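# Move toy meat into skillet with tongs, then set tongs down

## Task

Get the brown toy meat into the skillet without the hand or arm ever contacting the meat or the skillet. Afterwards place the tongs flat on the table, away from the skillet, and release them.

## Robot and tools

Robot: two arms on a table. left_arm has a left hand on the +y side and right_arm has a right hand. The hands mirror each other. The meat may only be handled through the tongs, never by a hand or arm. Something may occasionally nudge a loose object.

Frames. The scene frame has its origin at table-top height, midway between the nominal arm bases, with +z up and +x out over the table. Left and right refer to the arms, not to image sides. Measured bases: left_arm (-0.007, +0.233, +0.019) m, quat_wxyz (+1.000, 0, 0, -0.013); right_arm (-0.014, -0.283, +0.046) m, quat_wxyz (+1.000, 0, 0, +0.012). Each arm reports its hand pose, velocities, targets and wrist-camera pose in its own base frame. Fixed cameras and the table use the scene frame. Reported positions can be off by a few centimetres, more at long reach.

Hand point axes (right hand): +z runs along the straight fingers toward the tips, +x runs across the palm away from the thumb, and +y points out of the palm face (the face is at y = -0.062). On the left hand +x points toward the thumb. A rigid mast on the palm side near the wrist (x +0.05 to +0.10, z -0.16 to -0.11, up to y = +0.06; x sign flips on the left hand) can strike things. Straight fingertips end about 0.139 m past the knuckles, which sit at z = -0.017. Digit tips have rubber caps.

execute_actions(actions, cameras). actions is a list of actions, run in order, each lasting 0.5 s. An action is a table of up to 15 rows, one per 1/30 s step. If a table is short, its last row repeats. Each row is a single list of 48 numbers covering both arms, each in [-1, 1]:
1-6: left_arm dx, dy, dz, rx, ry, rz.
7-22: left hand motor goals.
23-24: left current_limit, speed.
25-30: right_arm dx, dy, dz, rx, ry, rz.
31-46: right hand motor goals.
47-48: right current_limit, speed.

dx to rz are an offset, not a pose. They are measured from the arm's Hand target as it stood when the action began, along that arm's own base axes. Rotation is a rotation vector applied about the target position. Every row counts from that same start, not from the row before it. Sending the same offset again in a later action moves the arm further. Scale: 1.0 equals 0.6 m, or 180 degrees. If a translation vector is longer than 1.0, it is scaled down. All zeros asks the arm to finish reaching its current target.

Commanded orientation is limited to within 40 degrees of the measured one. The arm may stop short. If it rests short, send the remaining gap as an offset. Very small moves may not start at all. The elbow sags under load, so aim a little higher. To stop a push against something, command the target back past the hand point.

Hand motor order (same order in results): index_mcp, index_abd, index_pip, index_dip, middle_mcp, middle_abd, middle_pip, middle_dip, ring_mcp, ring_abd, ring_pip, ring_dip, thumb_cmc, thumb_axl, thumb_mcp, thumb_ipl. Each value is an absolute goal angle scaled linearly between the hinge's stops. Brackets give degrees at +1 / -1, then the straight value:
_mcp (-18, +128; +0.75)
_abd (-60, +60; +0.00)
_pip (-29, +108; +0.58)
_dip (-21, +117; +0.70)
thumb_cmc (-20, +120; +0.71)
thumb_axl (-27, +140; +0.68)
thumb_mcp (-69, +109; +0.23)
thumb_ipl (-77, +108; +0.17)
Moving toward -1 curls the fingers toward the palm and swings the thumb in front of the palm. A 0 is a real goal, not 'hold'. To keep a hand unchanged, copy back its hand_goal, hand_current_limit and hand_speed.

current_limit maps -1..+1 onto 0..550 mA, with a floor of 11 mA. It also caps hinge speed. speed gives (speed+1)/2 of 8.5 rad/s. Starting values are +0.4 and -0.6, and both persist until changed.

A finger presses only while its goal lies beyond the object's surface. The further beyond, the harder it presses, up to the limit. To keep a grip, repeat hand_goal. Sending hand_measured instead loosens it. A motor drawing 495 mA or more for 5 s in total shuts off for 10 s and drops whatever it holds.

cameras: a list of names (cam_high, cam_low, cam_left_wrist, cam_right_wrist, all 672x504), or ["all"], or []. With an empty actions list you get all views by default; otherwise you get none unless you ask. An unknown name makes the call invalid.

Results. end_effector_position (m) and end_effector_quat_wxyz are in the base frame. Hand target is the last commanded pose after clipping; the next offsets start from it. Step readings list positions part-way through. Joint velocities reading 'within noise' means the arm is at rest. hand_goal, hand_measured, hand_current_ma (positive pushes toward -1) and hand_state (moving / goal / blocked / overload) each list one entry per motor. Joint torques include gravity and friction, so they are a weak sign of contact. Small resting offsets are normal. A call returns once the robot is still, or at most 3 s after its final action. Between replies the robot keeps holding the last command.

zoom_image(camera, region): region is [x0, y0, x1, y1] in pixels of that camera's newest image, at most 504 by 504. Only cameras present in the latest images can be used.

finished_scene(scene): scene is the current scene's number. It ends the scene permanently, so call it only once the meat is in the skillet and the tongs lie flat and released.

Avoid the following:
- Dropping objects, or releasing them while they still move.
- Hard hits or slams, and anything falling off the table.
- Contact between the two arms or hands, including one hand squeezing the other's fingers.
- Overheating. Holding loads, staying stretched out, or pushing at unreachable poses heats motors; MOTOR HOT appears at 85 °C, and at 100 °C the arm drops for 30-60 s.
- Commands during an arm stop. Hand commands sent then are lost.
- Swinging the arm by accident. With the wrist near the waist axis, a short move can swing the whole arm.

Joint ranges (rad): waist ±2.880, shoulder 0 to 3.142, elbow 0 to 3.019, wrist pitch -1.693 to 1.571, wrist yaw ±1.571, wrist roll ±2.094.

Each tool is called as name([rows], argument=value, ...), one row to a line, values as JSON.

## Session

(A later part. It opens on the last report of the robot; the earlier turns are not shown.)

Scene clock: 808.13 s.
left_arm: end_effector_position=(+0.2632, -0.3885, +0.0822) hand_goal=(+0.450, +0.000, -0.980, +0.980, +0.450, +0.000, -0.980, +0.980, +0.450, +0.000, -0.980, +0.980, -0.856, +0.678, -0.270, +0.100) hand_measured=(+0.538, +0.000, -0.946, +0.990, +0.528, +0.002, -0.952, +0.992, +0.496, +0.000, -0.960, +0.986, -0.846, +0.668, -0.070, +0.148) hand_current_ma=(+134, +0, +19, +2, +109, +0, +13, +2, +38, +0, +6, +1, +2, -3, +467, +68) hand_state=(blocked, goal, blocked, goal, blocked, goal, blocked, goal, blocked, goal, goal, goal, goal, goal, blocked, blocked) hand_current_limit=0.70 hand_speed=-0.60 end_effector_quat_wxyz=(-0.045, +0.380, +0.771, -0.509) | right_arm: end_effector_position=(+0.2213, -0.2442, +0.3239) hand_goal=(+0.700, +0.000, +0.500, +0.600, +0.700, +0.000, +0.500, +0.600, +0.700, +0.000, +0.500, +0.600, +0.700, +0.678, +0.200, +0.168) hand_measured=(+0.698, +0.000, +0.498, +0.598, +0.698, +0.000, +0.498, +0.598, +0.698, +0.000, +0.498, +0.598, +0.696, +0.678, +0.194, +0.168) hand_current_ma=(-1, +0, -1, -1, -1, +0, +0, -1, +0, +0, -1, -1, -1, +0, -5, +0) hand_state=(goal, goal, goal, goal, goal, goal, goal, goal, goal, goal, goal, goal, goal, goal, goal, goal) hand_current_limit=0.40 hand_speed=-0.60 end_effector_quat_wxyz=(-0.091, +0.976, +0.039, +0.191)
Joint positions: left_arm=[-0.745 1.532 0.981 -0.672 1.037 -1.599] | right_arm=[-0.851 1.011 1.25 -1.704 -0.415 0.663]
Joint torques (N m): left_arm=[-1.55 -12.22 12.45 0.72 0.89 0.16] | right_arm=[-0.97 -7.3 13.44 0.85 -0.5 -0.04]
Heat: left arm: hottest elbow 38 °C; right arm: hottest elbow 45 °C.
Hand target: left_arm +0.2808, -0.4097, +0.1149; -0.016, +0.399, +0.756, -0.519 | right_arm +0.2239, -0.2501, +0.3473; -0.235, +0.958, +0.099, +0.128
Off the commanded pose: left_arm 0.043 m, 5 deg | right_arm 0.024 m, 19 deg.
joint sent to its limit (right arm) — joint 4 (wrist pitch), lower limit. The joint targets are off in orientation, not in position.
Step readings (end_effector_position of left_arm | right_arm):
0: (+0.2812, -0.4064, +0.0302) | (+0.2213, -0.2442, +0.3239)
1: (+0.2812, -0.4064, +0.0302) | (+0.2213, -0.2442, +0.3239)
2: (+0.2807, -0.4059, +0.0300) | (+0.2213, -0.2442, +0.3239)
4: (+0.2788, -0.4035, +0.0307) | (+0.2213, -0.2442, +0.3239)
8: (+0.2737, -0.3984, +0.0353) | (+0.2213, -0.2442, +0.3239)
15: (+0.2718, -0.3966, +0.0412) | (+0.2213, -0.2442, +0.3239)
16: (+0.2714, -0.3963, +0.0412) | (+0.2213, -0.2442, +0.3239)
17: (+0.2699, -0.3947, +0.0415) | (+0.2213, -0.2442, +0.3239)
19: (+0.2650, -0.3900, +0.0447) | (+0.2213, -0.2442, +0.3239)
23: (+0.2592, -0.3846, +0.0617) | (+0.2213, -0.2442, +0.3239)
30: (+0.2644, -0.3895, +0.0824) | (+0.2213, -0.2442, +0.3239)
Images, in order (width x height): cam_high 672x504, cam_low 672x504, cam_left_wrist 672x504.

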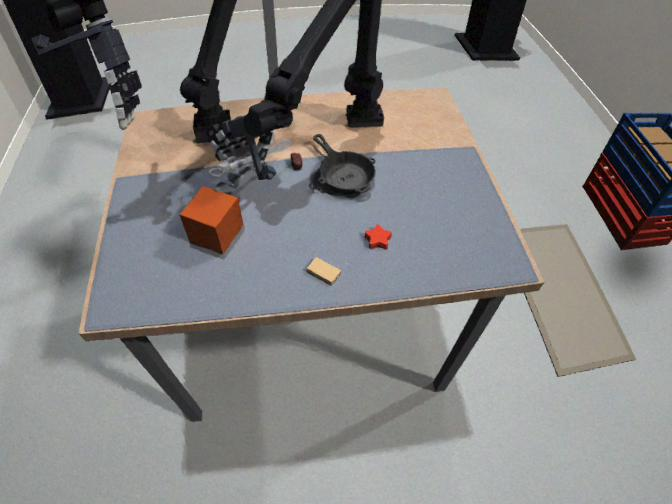

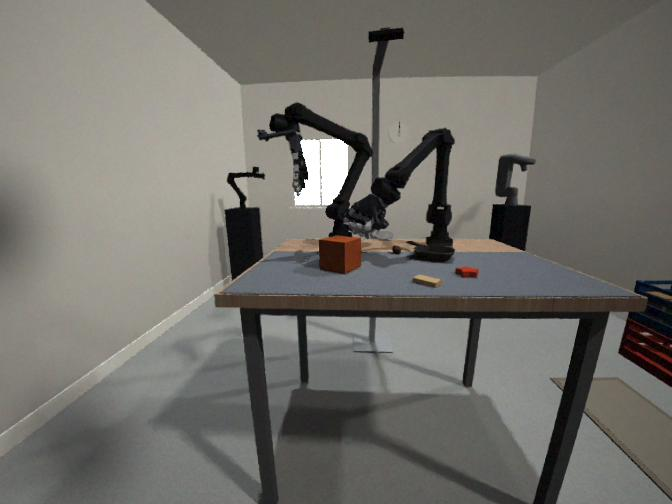

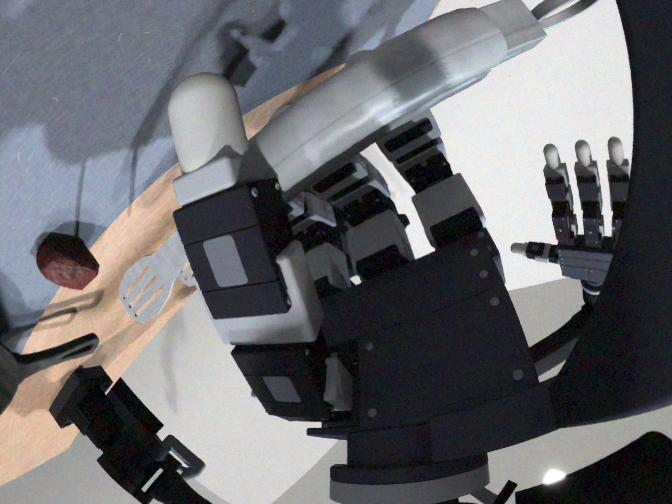

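execute_actions([
  [[0.0167,0.05,0.05,0,0,0.05,0.45,0,-0.98,0.98,0.45,0,-0.98,0.98,0.45,0,-0.98,0.98,-0.857,0.677,-0.27,0.1,0.7,-0.6,0,0,0,0,0,0,0.7,0,0.5,0.6,0.7,0,0.5,0.6,0.7,0,0.5,0.6,0.7,0.678,0.2,0.168,0.4,-0.6]],
  [[0.0167,0.08,0,0,0,0.081,0.45,0,-0.98,0.98,0.45,0,-0.98,0.98,0.45,0,-0.98,0.98,-0.857,0.677,-0.27,0.1,0.7,-0.6,0,0,0,0,0,0,0.7,0,0.5,0.6,0.7,0,0.5,0.6,0.7,0,0.5,0.6,0.7,0.678,0.2,0.168,0.4,-0.6]],
], cameras=["cam_left_wrist","cam_high","cam_low"])

zoom_image(camera="cam_high", region=[220, 90, 380, 230])

Scene clock: 838.13 s.
left_arm: end_effector_position=(+0.2956, -0.3285, +0.1310) hand_goal=(+0.450, +0.000, -0.980, +0.980, +0.450, +0.000, -0.980, +0.980, +0.450, +0.000, -0.980, +0.980, -0.856, +0.678, -0.270, +0.100) hand_measured=(+0.538, +0.000, -0.946, +0.990, +0.528, +0.002, -0.952, +0.992, +0.494, +0.000, -0.960, +0.986, -0.846, +0.668, -0.070, +0.148) hand_current_ma=(+133, +0, +19, +2, +107, +0, +13, +2, +36, +0, +7, +1, +2, -3, +468, +68) hand_state=(blocked, goal, blocked, goal, blocked, goal, blocked, goal, blocked, goal, blocked, goal, goal, goal, blocked, blocked) hand_current_limit=0.70 hand_speed=-0.60 end_effector_quat_wxyz=(+0.070, +0.231, +0.830, -0.503) | right_arm: end_effector_position=(+0.2213, -0.2442, +0.3239) hand_goal=(+0.700, +0.000, +0.500, +0.600, +0.700, +0.000, +0.500, +0.600, +0.700, +0.000, +0.500, +0.600, +0.700, +0.678, +0.200, +0.168) hand_measured=(+0.698, +0.000, +0.498, +0.598, +0.698, +0.000, +0.498, +0.598, +0.698, +0.000, +0.498, +0.598, +0.696, +0.678, +0.194, +0.168) hand_current_ma=(-1, +0, -1, -1, -1, +0, +0, -1, +0, +0, -1, -1, -1, +0, -5, +0) hand_state=(goal, goal, goal, goal, goal, goal, goal, goal, goal, goal, goal, goal, goal, goal, goal, goal) hand_current_limit=0.40 hand_speed=-0.60 end_effector_quat_wxyz=(-0.091, +0.976, +0.039, +0.191)
Joint positions: left_arm=[-0.631 1.273 0.825 -0.41 0.877 -2.006] | right_arm=[-0.851 1.011 1.25 -1.704 -0.415 0.663]
Joint torques (N m): left_arm=[-0.85 -9.76 8.51 2.5 0.53 0.08] | right_arm=[-1.2 -7.12 13.42 0.83 -0.53 -0.06]
Heat: left arm: hottest elbow 41 °C; right arm: hottest elbow 45 °C.
Hand target: left_arm +0.3009, -0.3318, +0.1450; +0.091, +0.236, +0.821, -0.511 | right_arm +0.2239, -0.2501, +0.3473; -0.235, +0.958, +0.099, +0.128
Off the commanded pose: left_arm 0.015 m, 3 deg | right_arm 0.024 m, 19 deg.
joint sent to its limit (right arm) — joint 4 (wrist pitch), lower limit. The joint targets are off in orientation, not in position.
Step readings (end_effector_position of left_arm | right_arm):
0: (+0.2632, -0.3885, +0.0822) | (+0.2213, -0.2442, +0.3239)
1: (+0.2632, -0.3884, +0.0823) | (+0.2213, -0.2442, +0.3239)
2: (+0.2637, -0.3876, +0.0827) | (+0.2213, -0.2442, +0.3239)
4: (+0.2664, -0.3857, +0.0876) | (+0.2213, -0.2442, +0.3239)
8: (+0.2781, -0.3824, +0.1134) | (+0.2213, -0.2442, +0.3239)
15: (+0.2851, -0.3783, +0.1370) | (+0.2213, -0.2442, +0.3239)
16: (+0.2852, -0.3772, +0.1357) | (+0.2213, -0.2442, +0.3239)
17: (+0.2868, -0.3753, +0.1337) | (+0.2213, -0.2442, +0.3239)
19: (+0.2896, -0.3657, +0.1275) | (+0.2213, -0.2442, +0.3239)
23: (+0.2921, -0.3375, +0.1212) | (+0.2213, -0.2442, +0.3239)
30: (+0.2981, -0.3299, +0.1327) | (+0.2213, -0.2442, +0.3239)
Images, in order (width x height): cam_high 672x504, cam_low 672x504, cam_left_wrist 672x504.

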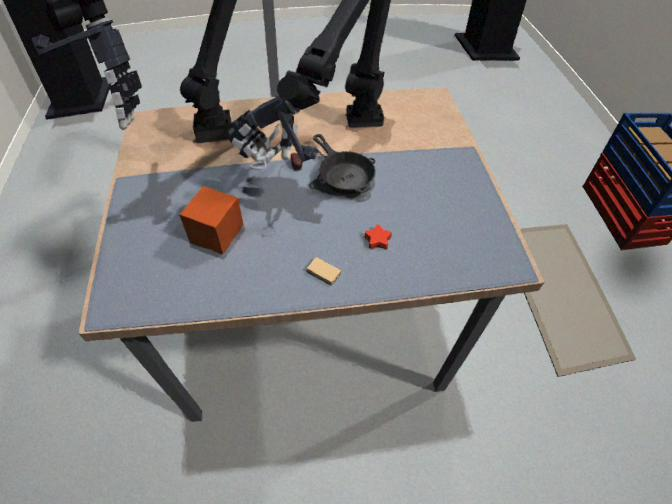

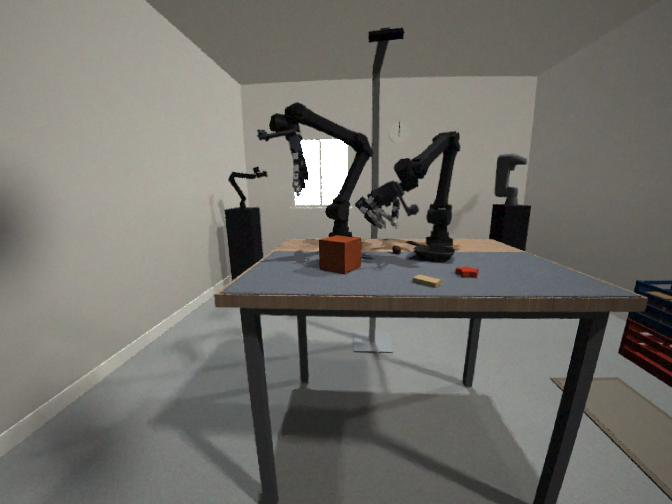

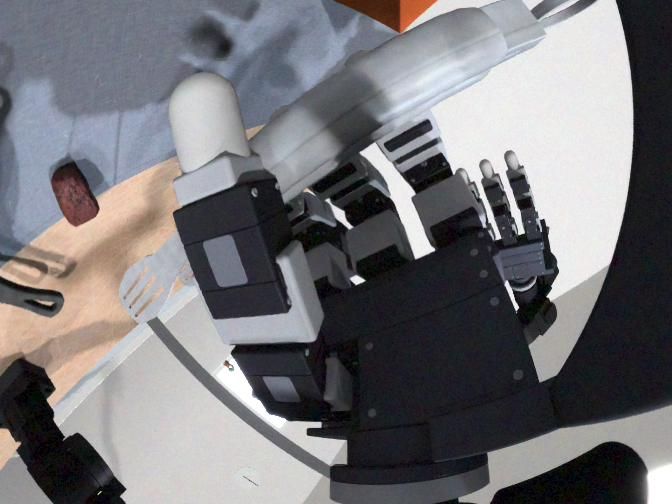

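Scaled by 3.150.

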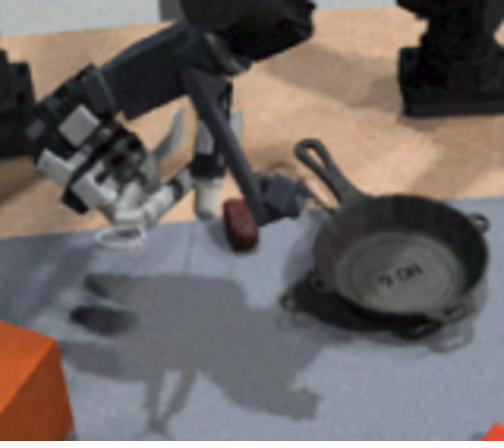

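execute_actions([
  [[0.0,0.09,-0.015,0,0,0.048,0.45,0,-0.98,0.98,0.45,0,-0.98,0.98,0.45,0,-0.98,0.98,-0.857,0.677,-0.27,0.1,0.7,-0.6,0,0,0,0,0,0,0.7,0,0.5,0.6,0.7,0,0.5,0.6,0.7,0,0.5,0.6,0.7,0.678,0.2,0.168,0.4,-0.6]],
], cameras=["cam_left_wrist","cam_high","cam_low"])

zoom_image(camera="cam_high", region=[220, 90, 380, 230])

zoom_image(camera="cam_low", region=[340, 160, 460, 280])

Scene clock: 847.03 s.
left_arm: end_effector_position=(+0.2936, -0.2759, +0.1220) hand_goal=(+0.450, +0.000, -0.980, +0.980, +0.450, +0.000, -0.980, +0.980, +0.450, +0.000, -0.980, +0.980, -0.856, +0.678, -0.270, +0.100) hand_measured=(+0.536, +0.000, -0.946, +0.990, +0.528, +0.002, -0.952, +0.992, +0.494, +0.000, -0.958, +0.986, -0.846, +0.668, -0.070, +0.148) hand_current_ma=(+132, +0, +19, +2, +106, +0, +14, +2, +35, +0, +8, +1, +2, -3, +467, +68) hand_state=(blocked, goal, blocked, goal, blocked, goal, blocked, goal, blocked, goal, blocked, goal, goal, goal, blocked, blocked) hand_current_limit=0.70 hand_speed=-0.60 end_effector_quat_wxyz=(+0.108, +0.169, +0.846, -0.494) | right_arm: end_effector_position=(+0.2213, -0.2442, +0.3239) hand_goal=(+0.700, +0.000, +0.500, +0.600, +0.700, +0.000, +0.500, +0.600, +0.700, +0.000, +0.500, +0.600, +0.700, +0.678, +0.200, +0.168) hand_measured=(+0.698, +0.000, +0.498, +0.598, +0.698, +0.000, +0.498, +0.598, +0.698, +0.000, +0.498, +0.598, +0.696, +0.678, +0.194, +0.168) hand_current_ma=(-1, +0, -1, -1, -1, +0, +0, -1, +0, +0, -1, -1, -1, +0, -5, +0) hand_state=(goal, goal, goal, goal, goal, goal, goal, goal, goal, goal, goal, goal, goal, goal, goal, goal) hand_current_limit=0.40 hand_speed=-0.60 end_effector_quat_wxyz=(-0.091, +0.976, +0.039, +0.191)
Joint positions: left_arm=[-0.539 1.154 0.699 -0.358 0.834 -2.064] | right_arm=[-0.851 1.011 1.25 -1.704 -0.415 0.663]
Joint torques (N m): left_arm=[-0.38 -8 8.7 2.54 0.6 0.09] | right_arm=[-1.38 -7.59 13.42 0.9 -0.53 -0.04]
Heat: left arm: hottest elbow 40 °C; right arm: hottest elbow 45 °C.
Hand target: left_arm +0.3008, -0.2778, +0.1360; +0.129, +0.174, +0.837, -0.503 | right_arm +0.2239, -0.2501, +0.3473; -0.235, +0.958, +0.099, +0.128
Off the commanded pose: left_arm 0.016 m, 3 deg | right_arm 0.024 m, 19 deg.
joint sent to its limit (right arm) — joint 4 (wrist pitch), lower limit. The joint targets are off in orientation, not in position.
Step readings (end_effector_position of left_arm | right_arm):
0: (+0.2956, -0.3284, +0.1310) | (+0.2213, -0.2442, +0.3239)
1: (+0.2954, -0.3280, +0.1304) | (+0.2213, -0.2442, +0.3239)
2: (+0.2963, -0.3261, +0.1293) | (+0.2213, -0.2442, +0.3239)
4: (+0.2950, -0.3152, +0.1247) | (+0.2213, -0.2442, +0.3239)
8: (+0.2907, -0.2850, +0.1171) | (+0.2213, -0.2442, +0.3239)
15: (+0.2939, -0.2759, +0.1219) | (+0.2213, -0.2442, +0.3239)
Images, in order (width x height): cam_high 672x504, cam_low 672x504, cam_left_wrist 672x504.

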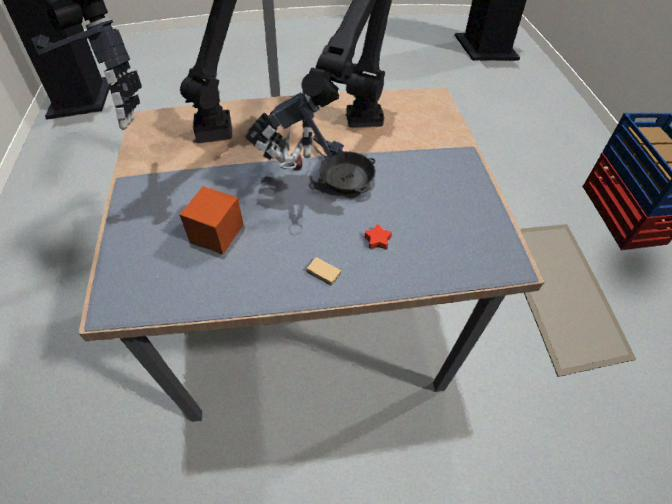

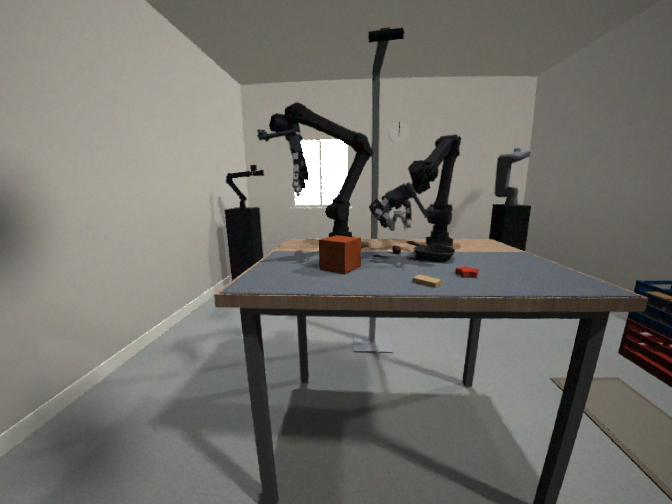

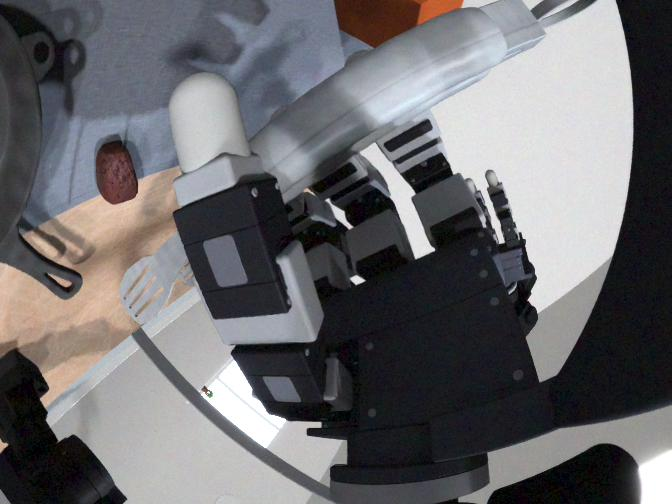

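Scaled by 3.150.

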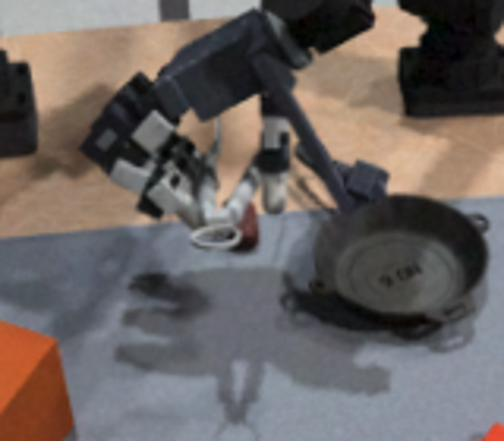

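Scaled by 4.200.

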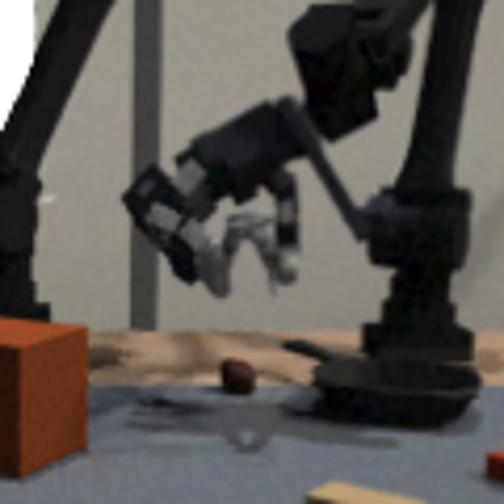

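execute_actions([
  [[0,0,0,0,0,0,0.55,0,-0.98,0.98,0.55,0,-0.98,0.98,0.55,0,-0.98,0.98,-0.857,0.677,-0.27,0.1,0.7,-0.7,0,0,0,0,0,0,0.7,0,0.5,0.6,0.7,0,0.5,0.6,0.7,0,0.5,0.6,0.7,0.678,0.2,0.168,0.4,-0.6]],
], cameras=["cam_left_wrist","cam_high","cam_low"])

zoom_image(camera="cam_high", region=[250, 100, 350, 200])

zoom_image(camera="cam_low", region=[340, 160, 460, 280])

Scene clock: 860.80 s.
left_arm: end_effector_position=(+0.2934, -0.2760, +0.1220) hand_goal=(+0.550, +0.000, -0.980, +0.980, +0.550, +0.000, -0.980, +0.980, +0.550, +0.000, -0.980, +0.980, -0.856, +0.678, -0.270, +0.100) hand_measured=(+0.590, +0.000, -0.944, +0.990, +0.582, +0.002, -0.950, +0.992, +0.554, +0.000, -0.960, +0.986, -0.860, +0.666, -0.070, +0.148) hand_current_ma=(+30, +0, +20, +2, +20, +0, +14, +2, +0, +0, +7, +1, +0, -4, +468, +68) hand_state=(blocked, goal, blocked, goal, blocked, goal, blocked, goal, goal, goal, blocked, goal, goal, goal, blocked, blocked) hand_current_limit=0.70 hand_speed=-0.70 end_effector_quat_wxyz=(+0.108, +0.169, +0.846, -0.495) | right_arm: end_effector_position=(+0.2213, -0.2442, +0.3239) hand_goal=(+0.700, +0.000, +0.500, +0.600, +0.700, +0.000, +0.500, +0.600, +0.700, +0.000, +0.500, +0.600, +0.700, +0.678, +0.200, +0.168) hand_measured=(+0.698, +0.000, +0.498, +0.598, +0.698, +0.000, +0.498, +0.598, +0.698, +0.000, +0.498, +0.598, +0.696, +0.678, +0.194, +0.168) hand_current_ma=(-1, +0, -1, -1, -1, +0, +0, -1, +0, +0, -1, -1, -1, +0, -5, +0) hand_state=(goal, goal, goal, goal, goal, goal, goal, goal, goal, goal, goal, goal, goal, goal, goal, goal) hand_current_limit=0.40 hand_speed=-0.60 end_effector_quat_wxyz=(-0.091, +0.976, +0.039, +0.191)
Joint positions: left_arm=[-0.539 1.154 0.699 -0.358 0.835 -2.065] | right_arm=[-0.851 1.011 1.25 -1.704 -0.415 0.663]
Joint torques (N m): left_arm=[-0.38 -8 8.69 2.54 0.58 0.09] | right_arm=[-1.67 -6.95 13.57 0.8 -0.55 -0.08]
Heat: left arm: hottest elbow 41 °C; right arm: hottest elbow 45 °C.
Hand target: left_arm +0.3008, -0.2778, +0.1360; +0.129, +0.174, +0.837, -0.503 | right_arm +0.2239, -0.2501, +0.3473; -0.235, +0.958, +0.099, +0.128
Off the commanded pose: left_arm 0.016 m, 3 deg | right_arm 0.024 m, 19 deg.
joint sent to its limit (right arm) — joint 4 (wrist pitch), lower limit. The joint targets are off in orientation, not in position.
Step readings (end_effector_position of left_arm | right_arm):
0: (+0.2935, -0.2759, +0.1220) | (+0.2213, -0.2442, +0.3239)
1: (+0.2935, -0.2759, +0.1220) | (+0.2213, -0.2442, +0.3239)
2: (+0.2935, -0.2759, +0.1220) | (+0.2213, -0.2442, +0.3239)
4: (+0.2935, -0.2759, +0.1220) | (+0.2213, -0.2442, +0.3239)
8: (+0.2934, -0.2760, +0.1220) | (+0.2213, -0.2442, +0.3239)
15: (+0.2934, -0.2760, +0.1220) | (+0.2213, -0.2442, +0.3239)
Images, in order (width x height): cam_high 672x504, cam_low 672x504, cam_left_wrist 672x504.

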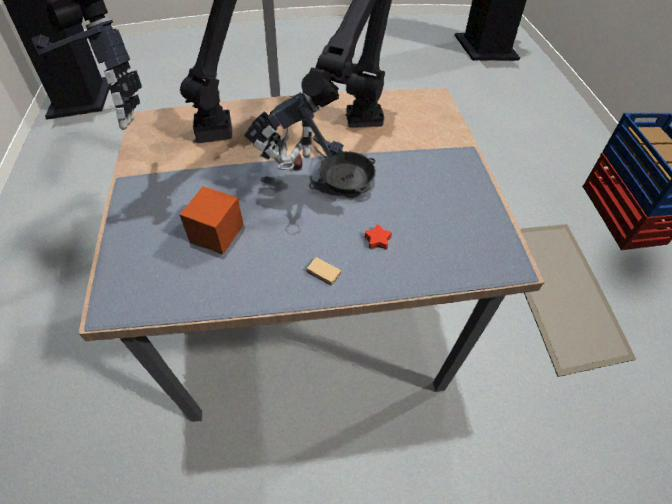

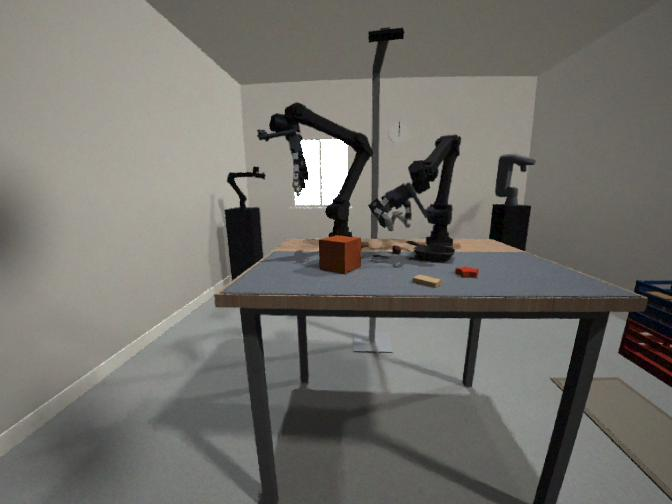

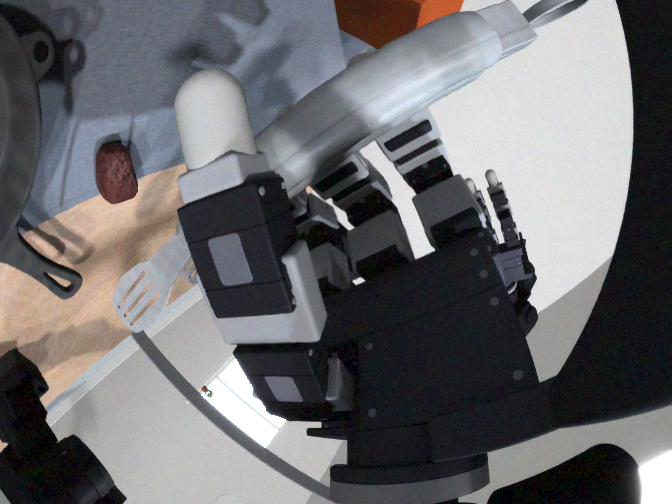

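Scaled by 5.040.

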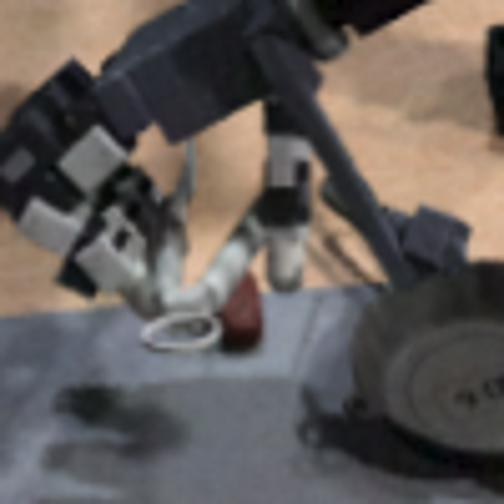

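Scaled by 4.200.

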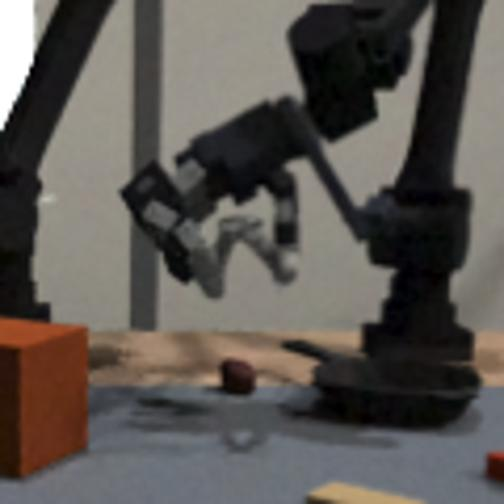

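execute_actions([
  [[0,0,-0.065,0,0,0,0.55,0,-0.98,0.98,0.55,0,-0.98,0.98,0.55,0,-0.98,0.98,-0.857,0.677,-0.27,0.1,0.7,-0.7,0,0,0,0,0,0,0.7,0,0.5,0.6,0.7,0,0.5,0.6,0.7,0,0.5,0.6,0.7,0.678,0.2,0.168,0.4,-0.6]],
], cameras=["cam_left_wrist","cam_high","cam_low"])

zoom_image(camera="cam_high", region=[250, 110, 350, 210])

zoom_image(camera="cam_low", region=[340, 190, 440, 290])

zoom_image(camera="cam_left_wrist", region=[0, 50, 300, 350])

Scene clock: 871.77 s.
left_arm: end_effector_position=(+0.2918, -0.2752, +0.0879) hand_goal=(+0.550, +0.000, -0.980, +0.980, +0.550, +0.000, -0.980, +0.980, +0.550, +0.000, -0.980, +0.980, -0.856, +0.678, -0.270, +0.100) hand_measured=(+0.590, +0.000, -0.944, +0.990, +0.582, +0.002, -0.950, +0.992, +0.554, +0.000, -0.960, +0.986, -0.860, +0.666, -0.070, +0.148) hand_current_ma=(+30, +0, +20, +2, +20, +0, +14, +2, +0, +0, +7, +1, +0, -4, +467, +68) hand_state=(blocked, goal, blocked, goal, blocked, goal, blocked, goal, goal, goal, blocked, goal, goal, goal, blocked, blocked) hand_current_limit=0.70 hand_speed=-0.70 end_effector_quat_wxyz=(+0.112, +0.171, +0.844, -0.496) | right_arm: end_effector_position=(+0.2213, -0.2442, +0.3239) hand_goal=(+0.700, +0.000, +0.500, +0.600, +0.700, +0.000, +0.500, +0.600, +0.700, +0.000, +0.500, +0.600, +0.700, +0.678, +0.200, +0.168) hand_measured=(+0.698, +0.000, +0.498, +0.598, +0.698, +0.000, +0.498, +0.598, +0.698, +0.000, +0.498, +0.598, +0.696, +0.678, +0.194, +0.168) hand_current_ma=(-1, +0, -1, -1, -1, +0, +0, -1, +0, +0, -1, -1, -1, +0, -5, +0) hand_state=(goal, goal, goal, goal, goal, goal, goal, goal, goal, goal, goal, goal, goal, goal, goal, goal) hand_current_limit=0.40 hand_speed=-0.60 end_effector_quat_wxyz=(-0.091, +0.976, +0.039, +0.191)
Joint positions: left_arm=[-0.539 1.202 0.629 -0.228 0.835 -2.065] | right_arm=[-0.851 1.011 1.25 -1.704 -0.415 0.663]
Joint torques (N m): left_arm=[-0.32 -6.95 8.38 2.61 0.57 0.1] | right_arm=[-1.79 -7.3 13.63 0.76 -0.55 -0.05]
Heat: left arm: hottest elbow 41 °C; right arm: hottest elbow 45 °C.
Hand target: left_arm +0.3008, -0.2778, +0.0969; +0.129, +0.174, +0.837, -0.503 | right_arm +0.2239, -0.2501, +0.3473; -0.235, +0.958, +0.099, +0.128
Off the commanded pose: left_arm 0.013 m, 2 deg | right_arm 0.024 m, 19 deg.
joint sent to its limit (right arm) — joint 4 (wrist pitch), lower limit. The joint targets are off in orientation, not in position.
Step readings (end_effector_position of left_arm | right_arm):
0: (+0.2934, -0.2760, +0.1220) | (+0.2213, -0.2442, +0.3239)
1: (+0.2935, -0.2760, +0.1219) | (+0.2213, -0.2442, +0.3239)
2: (+0.2941, -0.2765, +0.1212) | (+0.2213, -0.2442, +0.3239)
4: (+0.2954, -0.2773, +0.1173) | (+0.2213, -0.2442, +0.3239)
8: (+0.2925, -0.2756, +0.1003) | (+0.2213, -0.2442, +0.3239)
15: (+0.2905, -0.2744, +0.0870) | (+0.2213, -0.2442, +0.3239)
Images, in order (width x height): cam_high 672x504, cam_low 672x504, cam_left_wrist 672x504.

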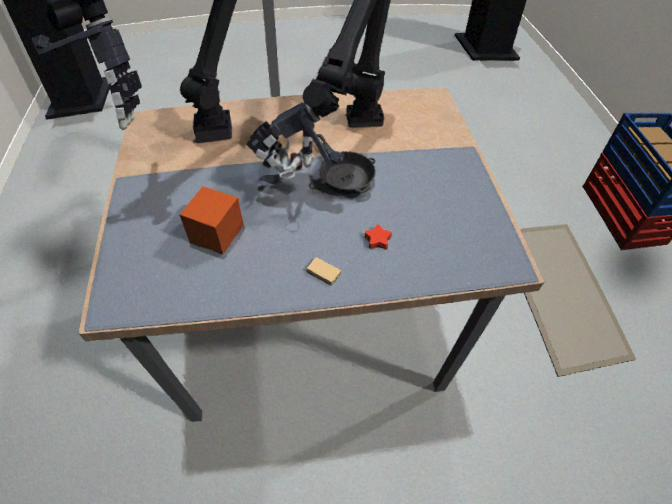

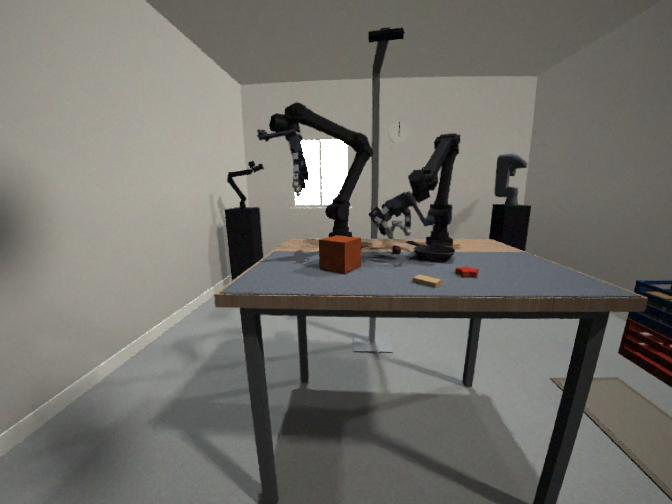

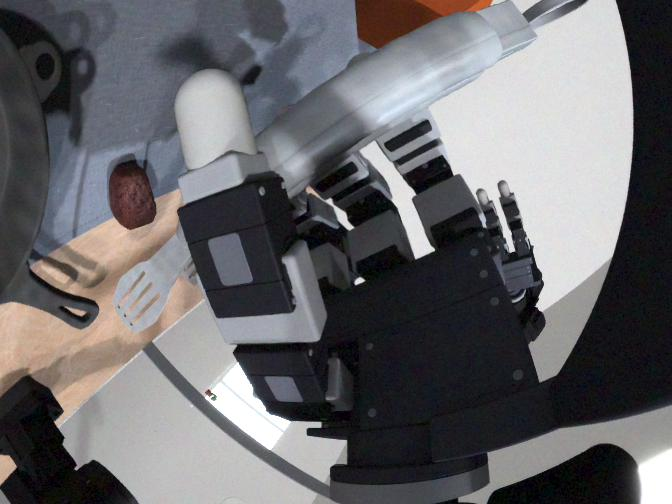

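Scaled by 5.040.

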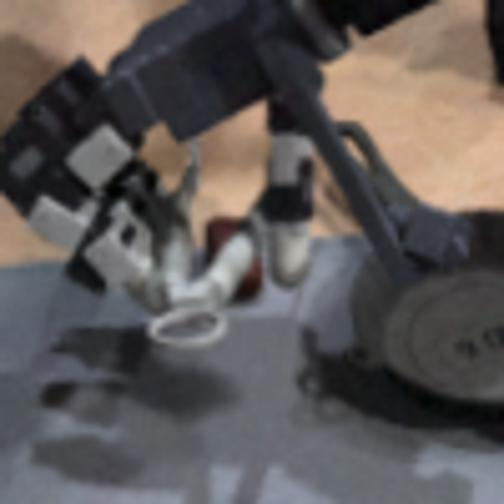

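Scaled by 5.040.

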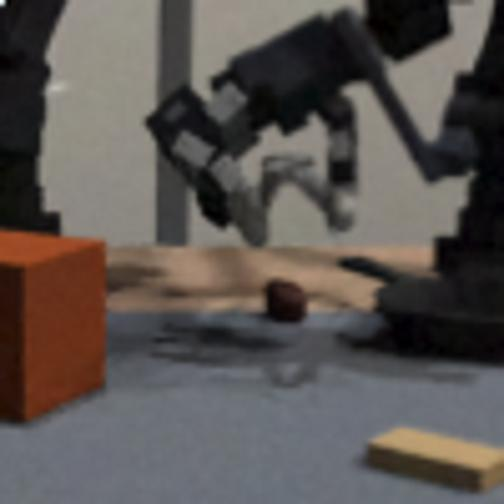

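Scaled by 1.680 from the camera's 672x504 image, which has a finer 960x720 frame.

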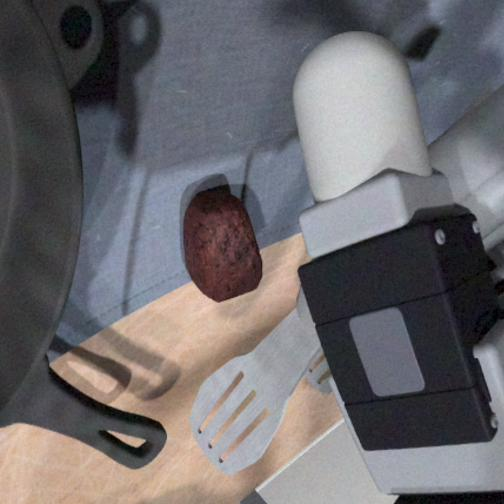

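execute_actions([
  [[0.023,0.0,0,0,0,0,0.59,0,-0.98,0.98,0.59,0,-0.98,0.98,0.59,0,-0.98,0.98,-0.857,0.677,-0.27,0.1,0.7,-0.7,0,0,0,0,0,0,0.7,0,0.5,0.6,0.7,0,0.5,0.6,0.7,0,0.5,0.6,0.7,0.678,0.2,0.168,0.4,-0.6]],
  [[0,0,-0.04,0,0,0,0.59,0,-0.98,0.98,0.59,0,-0.98,0.98,0.59,0,-0.98,0.98,-0.857,0.677,-0.27,0.1,0.7,-0.7,0,0,0,0,0,0,0.7,0,0.5,0.6,0.7,0,0.5,0.6,0.7,0,0.5,0.6,0.7,0.678,0.2,0.168,0.4,-0.6]],
], cameras=["cam_left_wrist","cam_high","cam_low"])

zoom_image(camera="cam_high", region=[250, 110, 350, 210])

zoom_image(camera="cam_low", region=[340, 190, 440, 290])

zoom_image(camera="cam_left_wrist", region=[0, 50, 300, 350])

Scene clock: 886.97 s.
left_arm: end_effector_position=(+0.3054, -0.2770, +0.0673) hand_goal=(+0.590, +0.000, -0.980, +0.980, +0.590, +0.000, -0.980, +0.980, +0.590, +0.000, -0.980, +0.980, -0.856, +0.678, -0.270, +0.100) hand_measured=(+0.632, +0.000, -0.942, +0.992, +0.618, +0.002, -0.950, +0.992, +0.584, +0.000, -0.966, +0.986, -0.862, +0.668, -0.070, +0.148) hand_current_ma=(+32, +0, +23, +2, +14, +0, +14, +2, -1, +0, +4, +1, +0, -3, +468, +68) hand_state=(blocked, goal, blocked, goal, blocked, goal, blocked, goal, goal, goal, goal, goal, goal, goal, blocked, blocked) hand_current_limit=0.70 hand_speed=-0.70 end_effector_quat_wxyz=(+0.111, +0.166, +0.843, -0.499) | right_arm: end_effector_position=(+0.2213, -0.2442, +0.3239) hand_goal=(+0.700, +0.000, +0.500, +0.600, +0.700, +0.000, +0.500, +0.600, +0.700, +0.000, +0.500, +0.600, +0.700, +0.678, +0.200, +0.168) hand_measured=(+0.698, +0.000, +0.498, +0.598, +0.698, +0.000, +0.498, +0.598, +0.698, +0.000, +0.498, +0.598, +0.696, +0.678, +0.194, +0.168) hand_current_ma=(-1, +0, -1, -1, -1, +0, +0, -1, +0, +0, -1, -1, -1, +0, -5, +0) hand_state=(goal, goal, goal, goal, goal, goal, goal, goal, goal, goal, goal, goal, goal, goal, goal, goal) hand_current_limit=0.40 hand_speed=-0.60 end_effector_quat_wxyz=(-0.091, +0.976, +0.039, +0.191)
Joint positions: left_arm=[-0.521 1.283 0.629 -0.154 0.85 -2.06] | right_arm=[-0.851 1.011 1.25 -1.704 -0.415 0.663]
Joint torques (N m): left_arm=[-0.09 -7.36 7.64 2.55 0.59 0.25] | right_arm=[-2.08 -7.24 13.6 0.7 -0.54 -0.04]
Heat: left arm: hottest elbow 40 °C; right arm: hottest elbow 46 °C.
Hand target: left_arm +0.3146, -0.2778, +0.0729; +0.129, +0.174, +0.837, -0.503 | right_arm +0.2239, -0.2501, +0.3473; -0.235, +0.958, +0.099, +0.128
Off the commanded pose: left_arm 0.011 m, 2 deg | right_arm 0.024 m, 19 deg.
joint sent to its limit (right arm) — joint 4 (wrist pitch), lower limit. The joint targets are off in orientation, not in position.
Step readings (end_effector_position of left_arm | right_arm):
0: (+0.2919, -0.2752, +0.0880) | (+0.2213, -0.2442, +0.3239)
1: (+0.2919, -0.2752, +0.0880) | (+0.2213, -0.2442, +0.3239)
2: (+0.2919, -0.2751, +0.0880) | (+0.2213, -0.2442, +0.3239)
4: (+0.2916, -0.2749, +0.0870) | (+0.2213, -0.2442, +0.3239)
8: (+0.2934, -0.2719, +0.0810) | (+0.2213, -0.2442, +0.3239)
15: (+0.2943, -0.2705, +0.0780) | (+0.2213, -0.2442, +0.3239)
16: (+0.2943, -0.2705, +0.0780) | (+0.2213, -0.2442, +0.3239)
17: (+0.2949, -0.2710, +0.0780) | (+0.2213, -0.2442, +0.3239)
19: (+0.2980, -0.2729, +0.0767) | (+0.2213, -0.2442, +0.3239)
23: (+0.3030, -0.2756, +0.0703) | (+0.2213, -0.2442, +0.3239)
30: (+0.3050, -0.2768, +0.0671) | (+0.2213, -0.2442, +0.3239)
Images, in order (width x height): cam_high 672x504, cam_low 672x504, cam_left_wrist 672x504.

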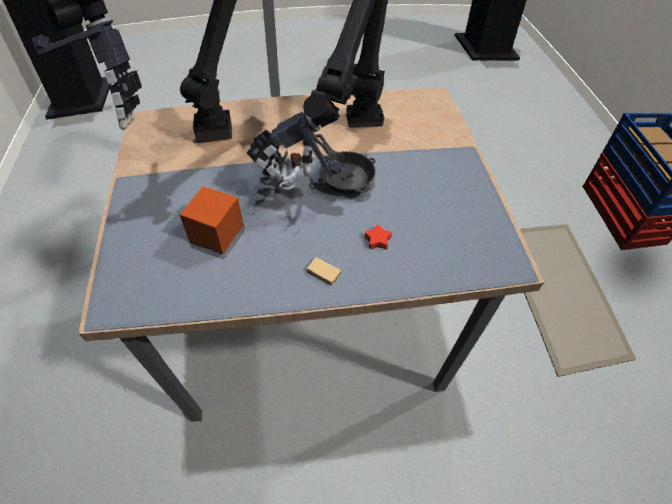

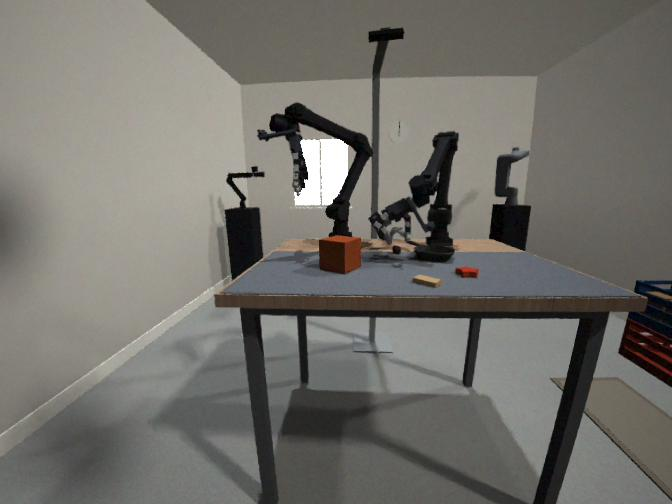

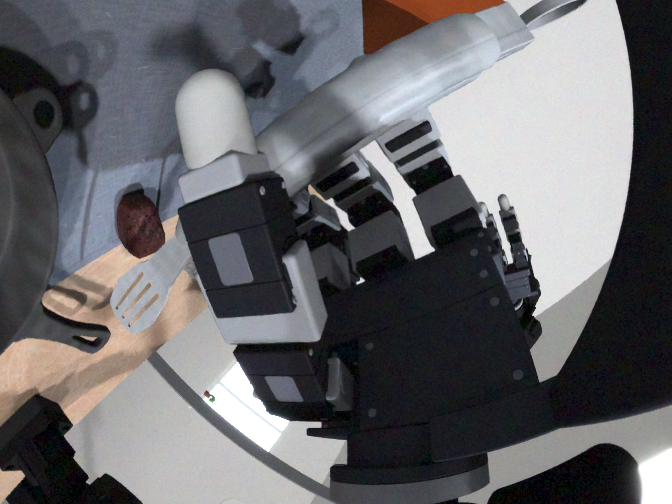

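Scaled by 5.040.

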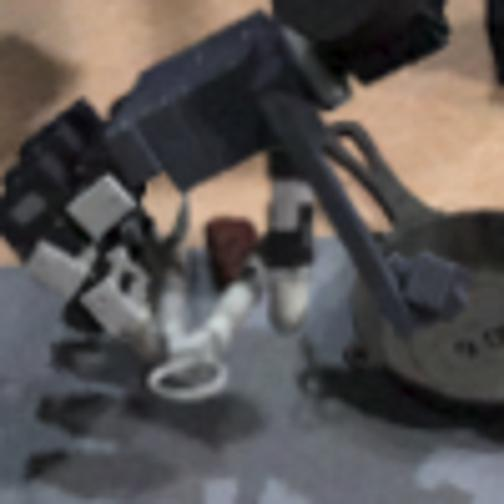

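Scaled by 5.040.

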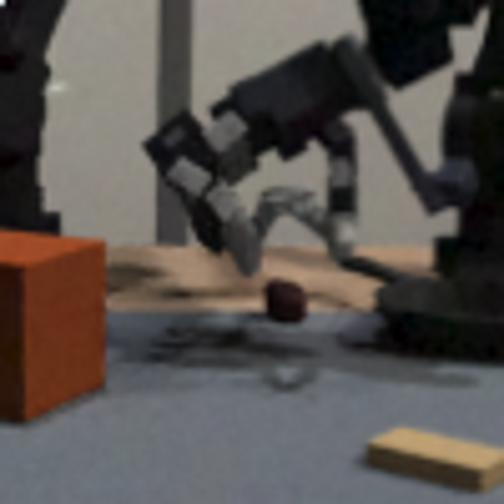

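Scaled by 1.680 from the camera's 672x504 image, which has a finer 960x720 frame.

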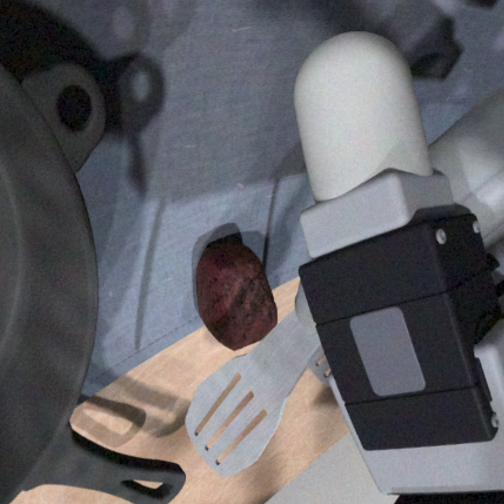

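execute_actions(actions=[])

Scene clock: 908.67 s.
left_arm: end_effector_position=(+0.3055, -0.2770, +0.0674) hand_goal=(+0.590, +0.000, -0.980, +0.980, +0.590, +0.000, -0.980, +0.980, +0.590, +0.000, -0.980, +0.980, -0.856, +0.678, -0.270, +0.100) hand_measured=(+0.632, +0.000, -0.942, +0.992, +0.618, +0.002, -0.950, +0.992, +0.584, +0.000, -0.966, +0.986, -0.862, +0.668, -0.070, +0.148) hand_current_ma=(+32, +0, +23, +2, +14, +0, +14, +2, -1, +0, +4, +1, +0, -3, +468, +68) hand_state=(blocked, goal, blocked, goal, blocked, goal, blocked, goal, goal, goal, goal, goal, goal, goal, blocked, blocked) hand_current_limit=0.70 hand_speed=-0.70 end_effector_quat_wxyz=(+0.111, +0.167, +0.843, -0.499) | right_arm: end_effector_position=(+0.2213, -0.2442, +0.3239) hand_goal=(+0.700, +0.000, +0.500, +0.600, +0.700, +0.000, +0.500, +0.600, +0.700, +0.000, +0.500, +0.600, +0.700, +0.678, +0.200, +0.168) hand_measured=(+0.698, +0.000, +0.498, +0.598, +0.698, +0.000, +0.498, +0.598, +0.698, +0.000, +0.498, +0.598, +0.696, +0.678, +0.194, +0.168) hand_current_ma=(-1, +0, -1, -1, -1, +0, +0, -1, +0, +0, -1, -1, -1, +0, -5, +0) hand_state=(goal, goal, goal, goal, goal, goal, goal, goal, goal, goal, goal, goal, goal, goal, goal, goal) hand_current_limit=0.40 hand_speed=-0.60 end_effector_quat_wxyz=(-0.091, +0.976, +0.039, +0.191)
Joint positions: left_arm=[-0.521 1.283 0.629 -0.154 0.85 -2.06] | right_arm=[-0.851 1.011 1.25 -1.704 -0.415 0.663]
Joint velocities: within noise
Joint torques (N m): left_arm=[-0.09 -7.36 7.64 2.58 0.59 0.24] | right_arm=[-1.55 -7 13.57 0.92 -0.52 -0.04]
Heat: left arm: hottest elbow 38 °C; right arm: hottest elbow 46 °C.
Hand target: left_arm +0.3146, -0.2778, +0.0730; +0.129, +0.174, +0.837, -0.503 | right_arm +0.2239, -0.2501, +0.3473; -0.235, +0.958, +0.099, +0.128
Off the commanded pose: left_arm 0.011 m, 2 deg | right_arm 0.024 m, 19 deg.

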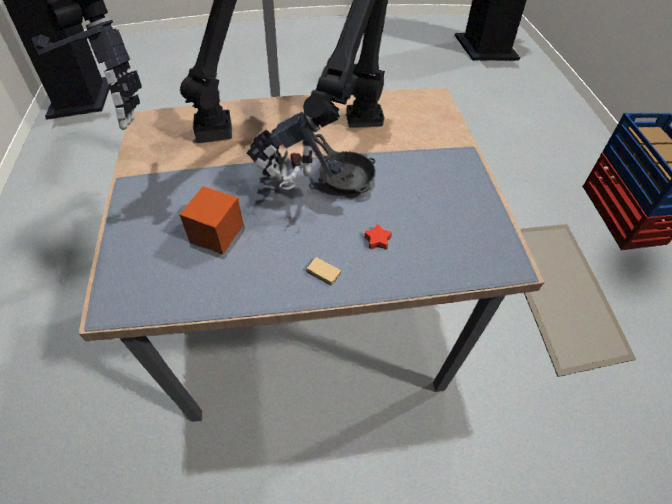

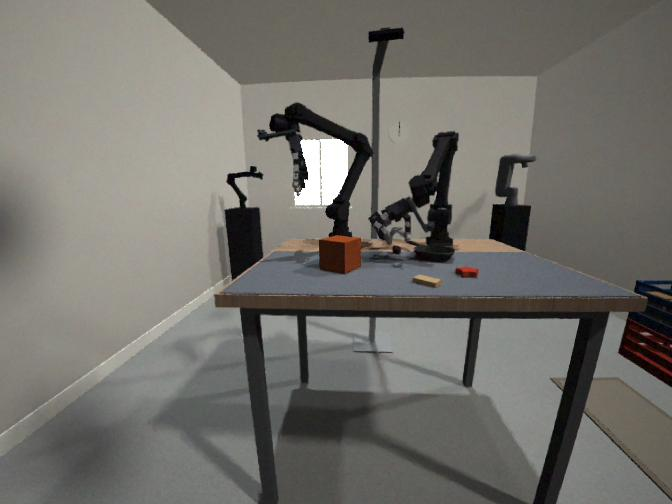

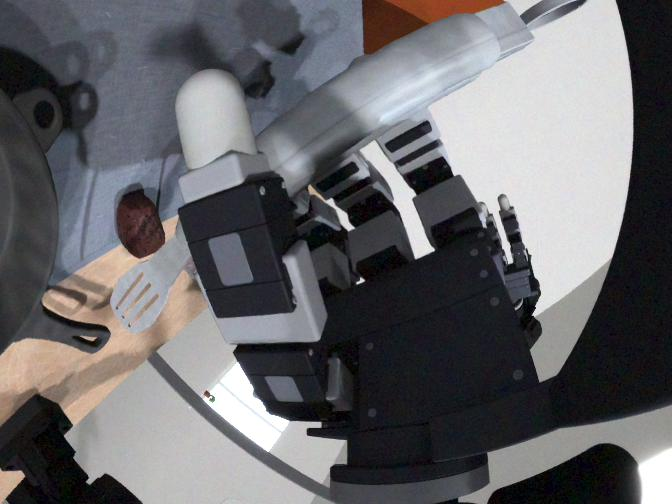

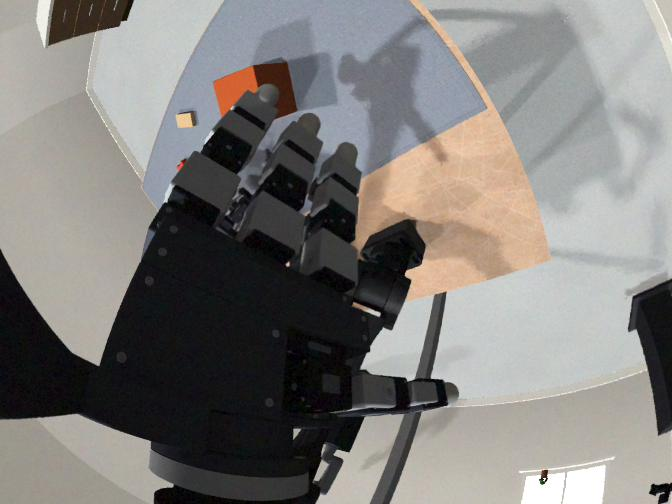

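zoom_image(camera="cam_high", region=[230, 90, 400, 218])

zoom_image(camera="cam_low", region=[360, 190, 470, 275])

zoom_image(camera="cam_left_wrist", region=[0, 80, 360, 380])

Scaled by 2.965.

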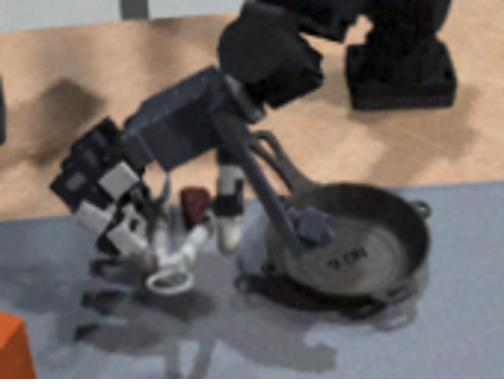

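Scaled by 4.582.

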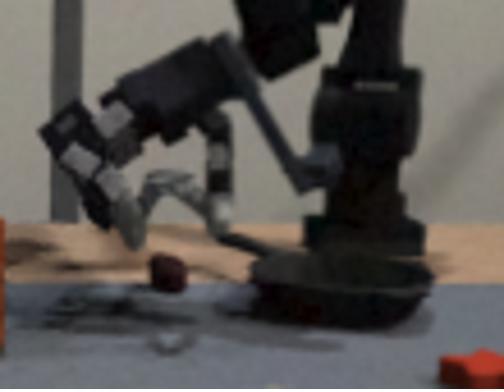

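Scaled by 1.400 from the camera's 672x504 image, which has a finer 960x720 frame.

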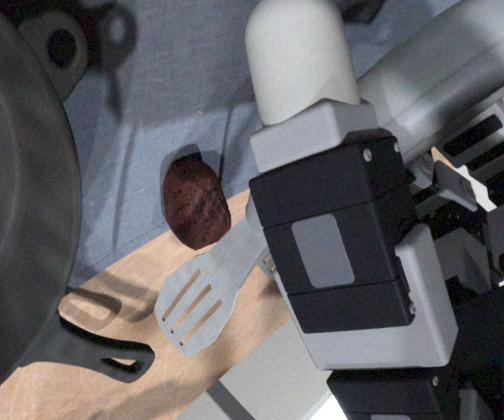

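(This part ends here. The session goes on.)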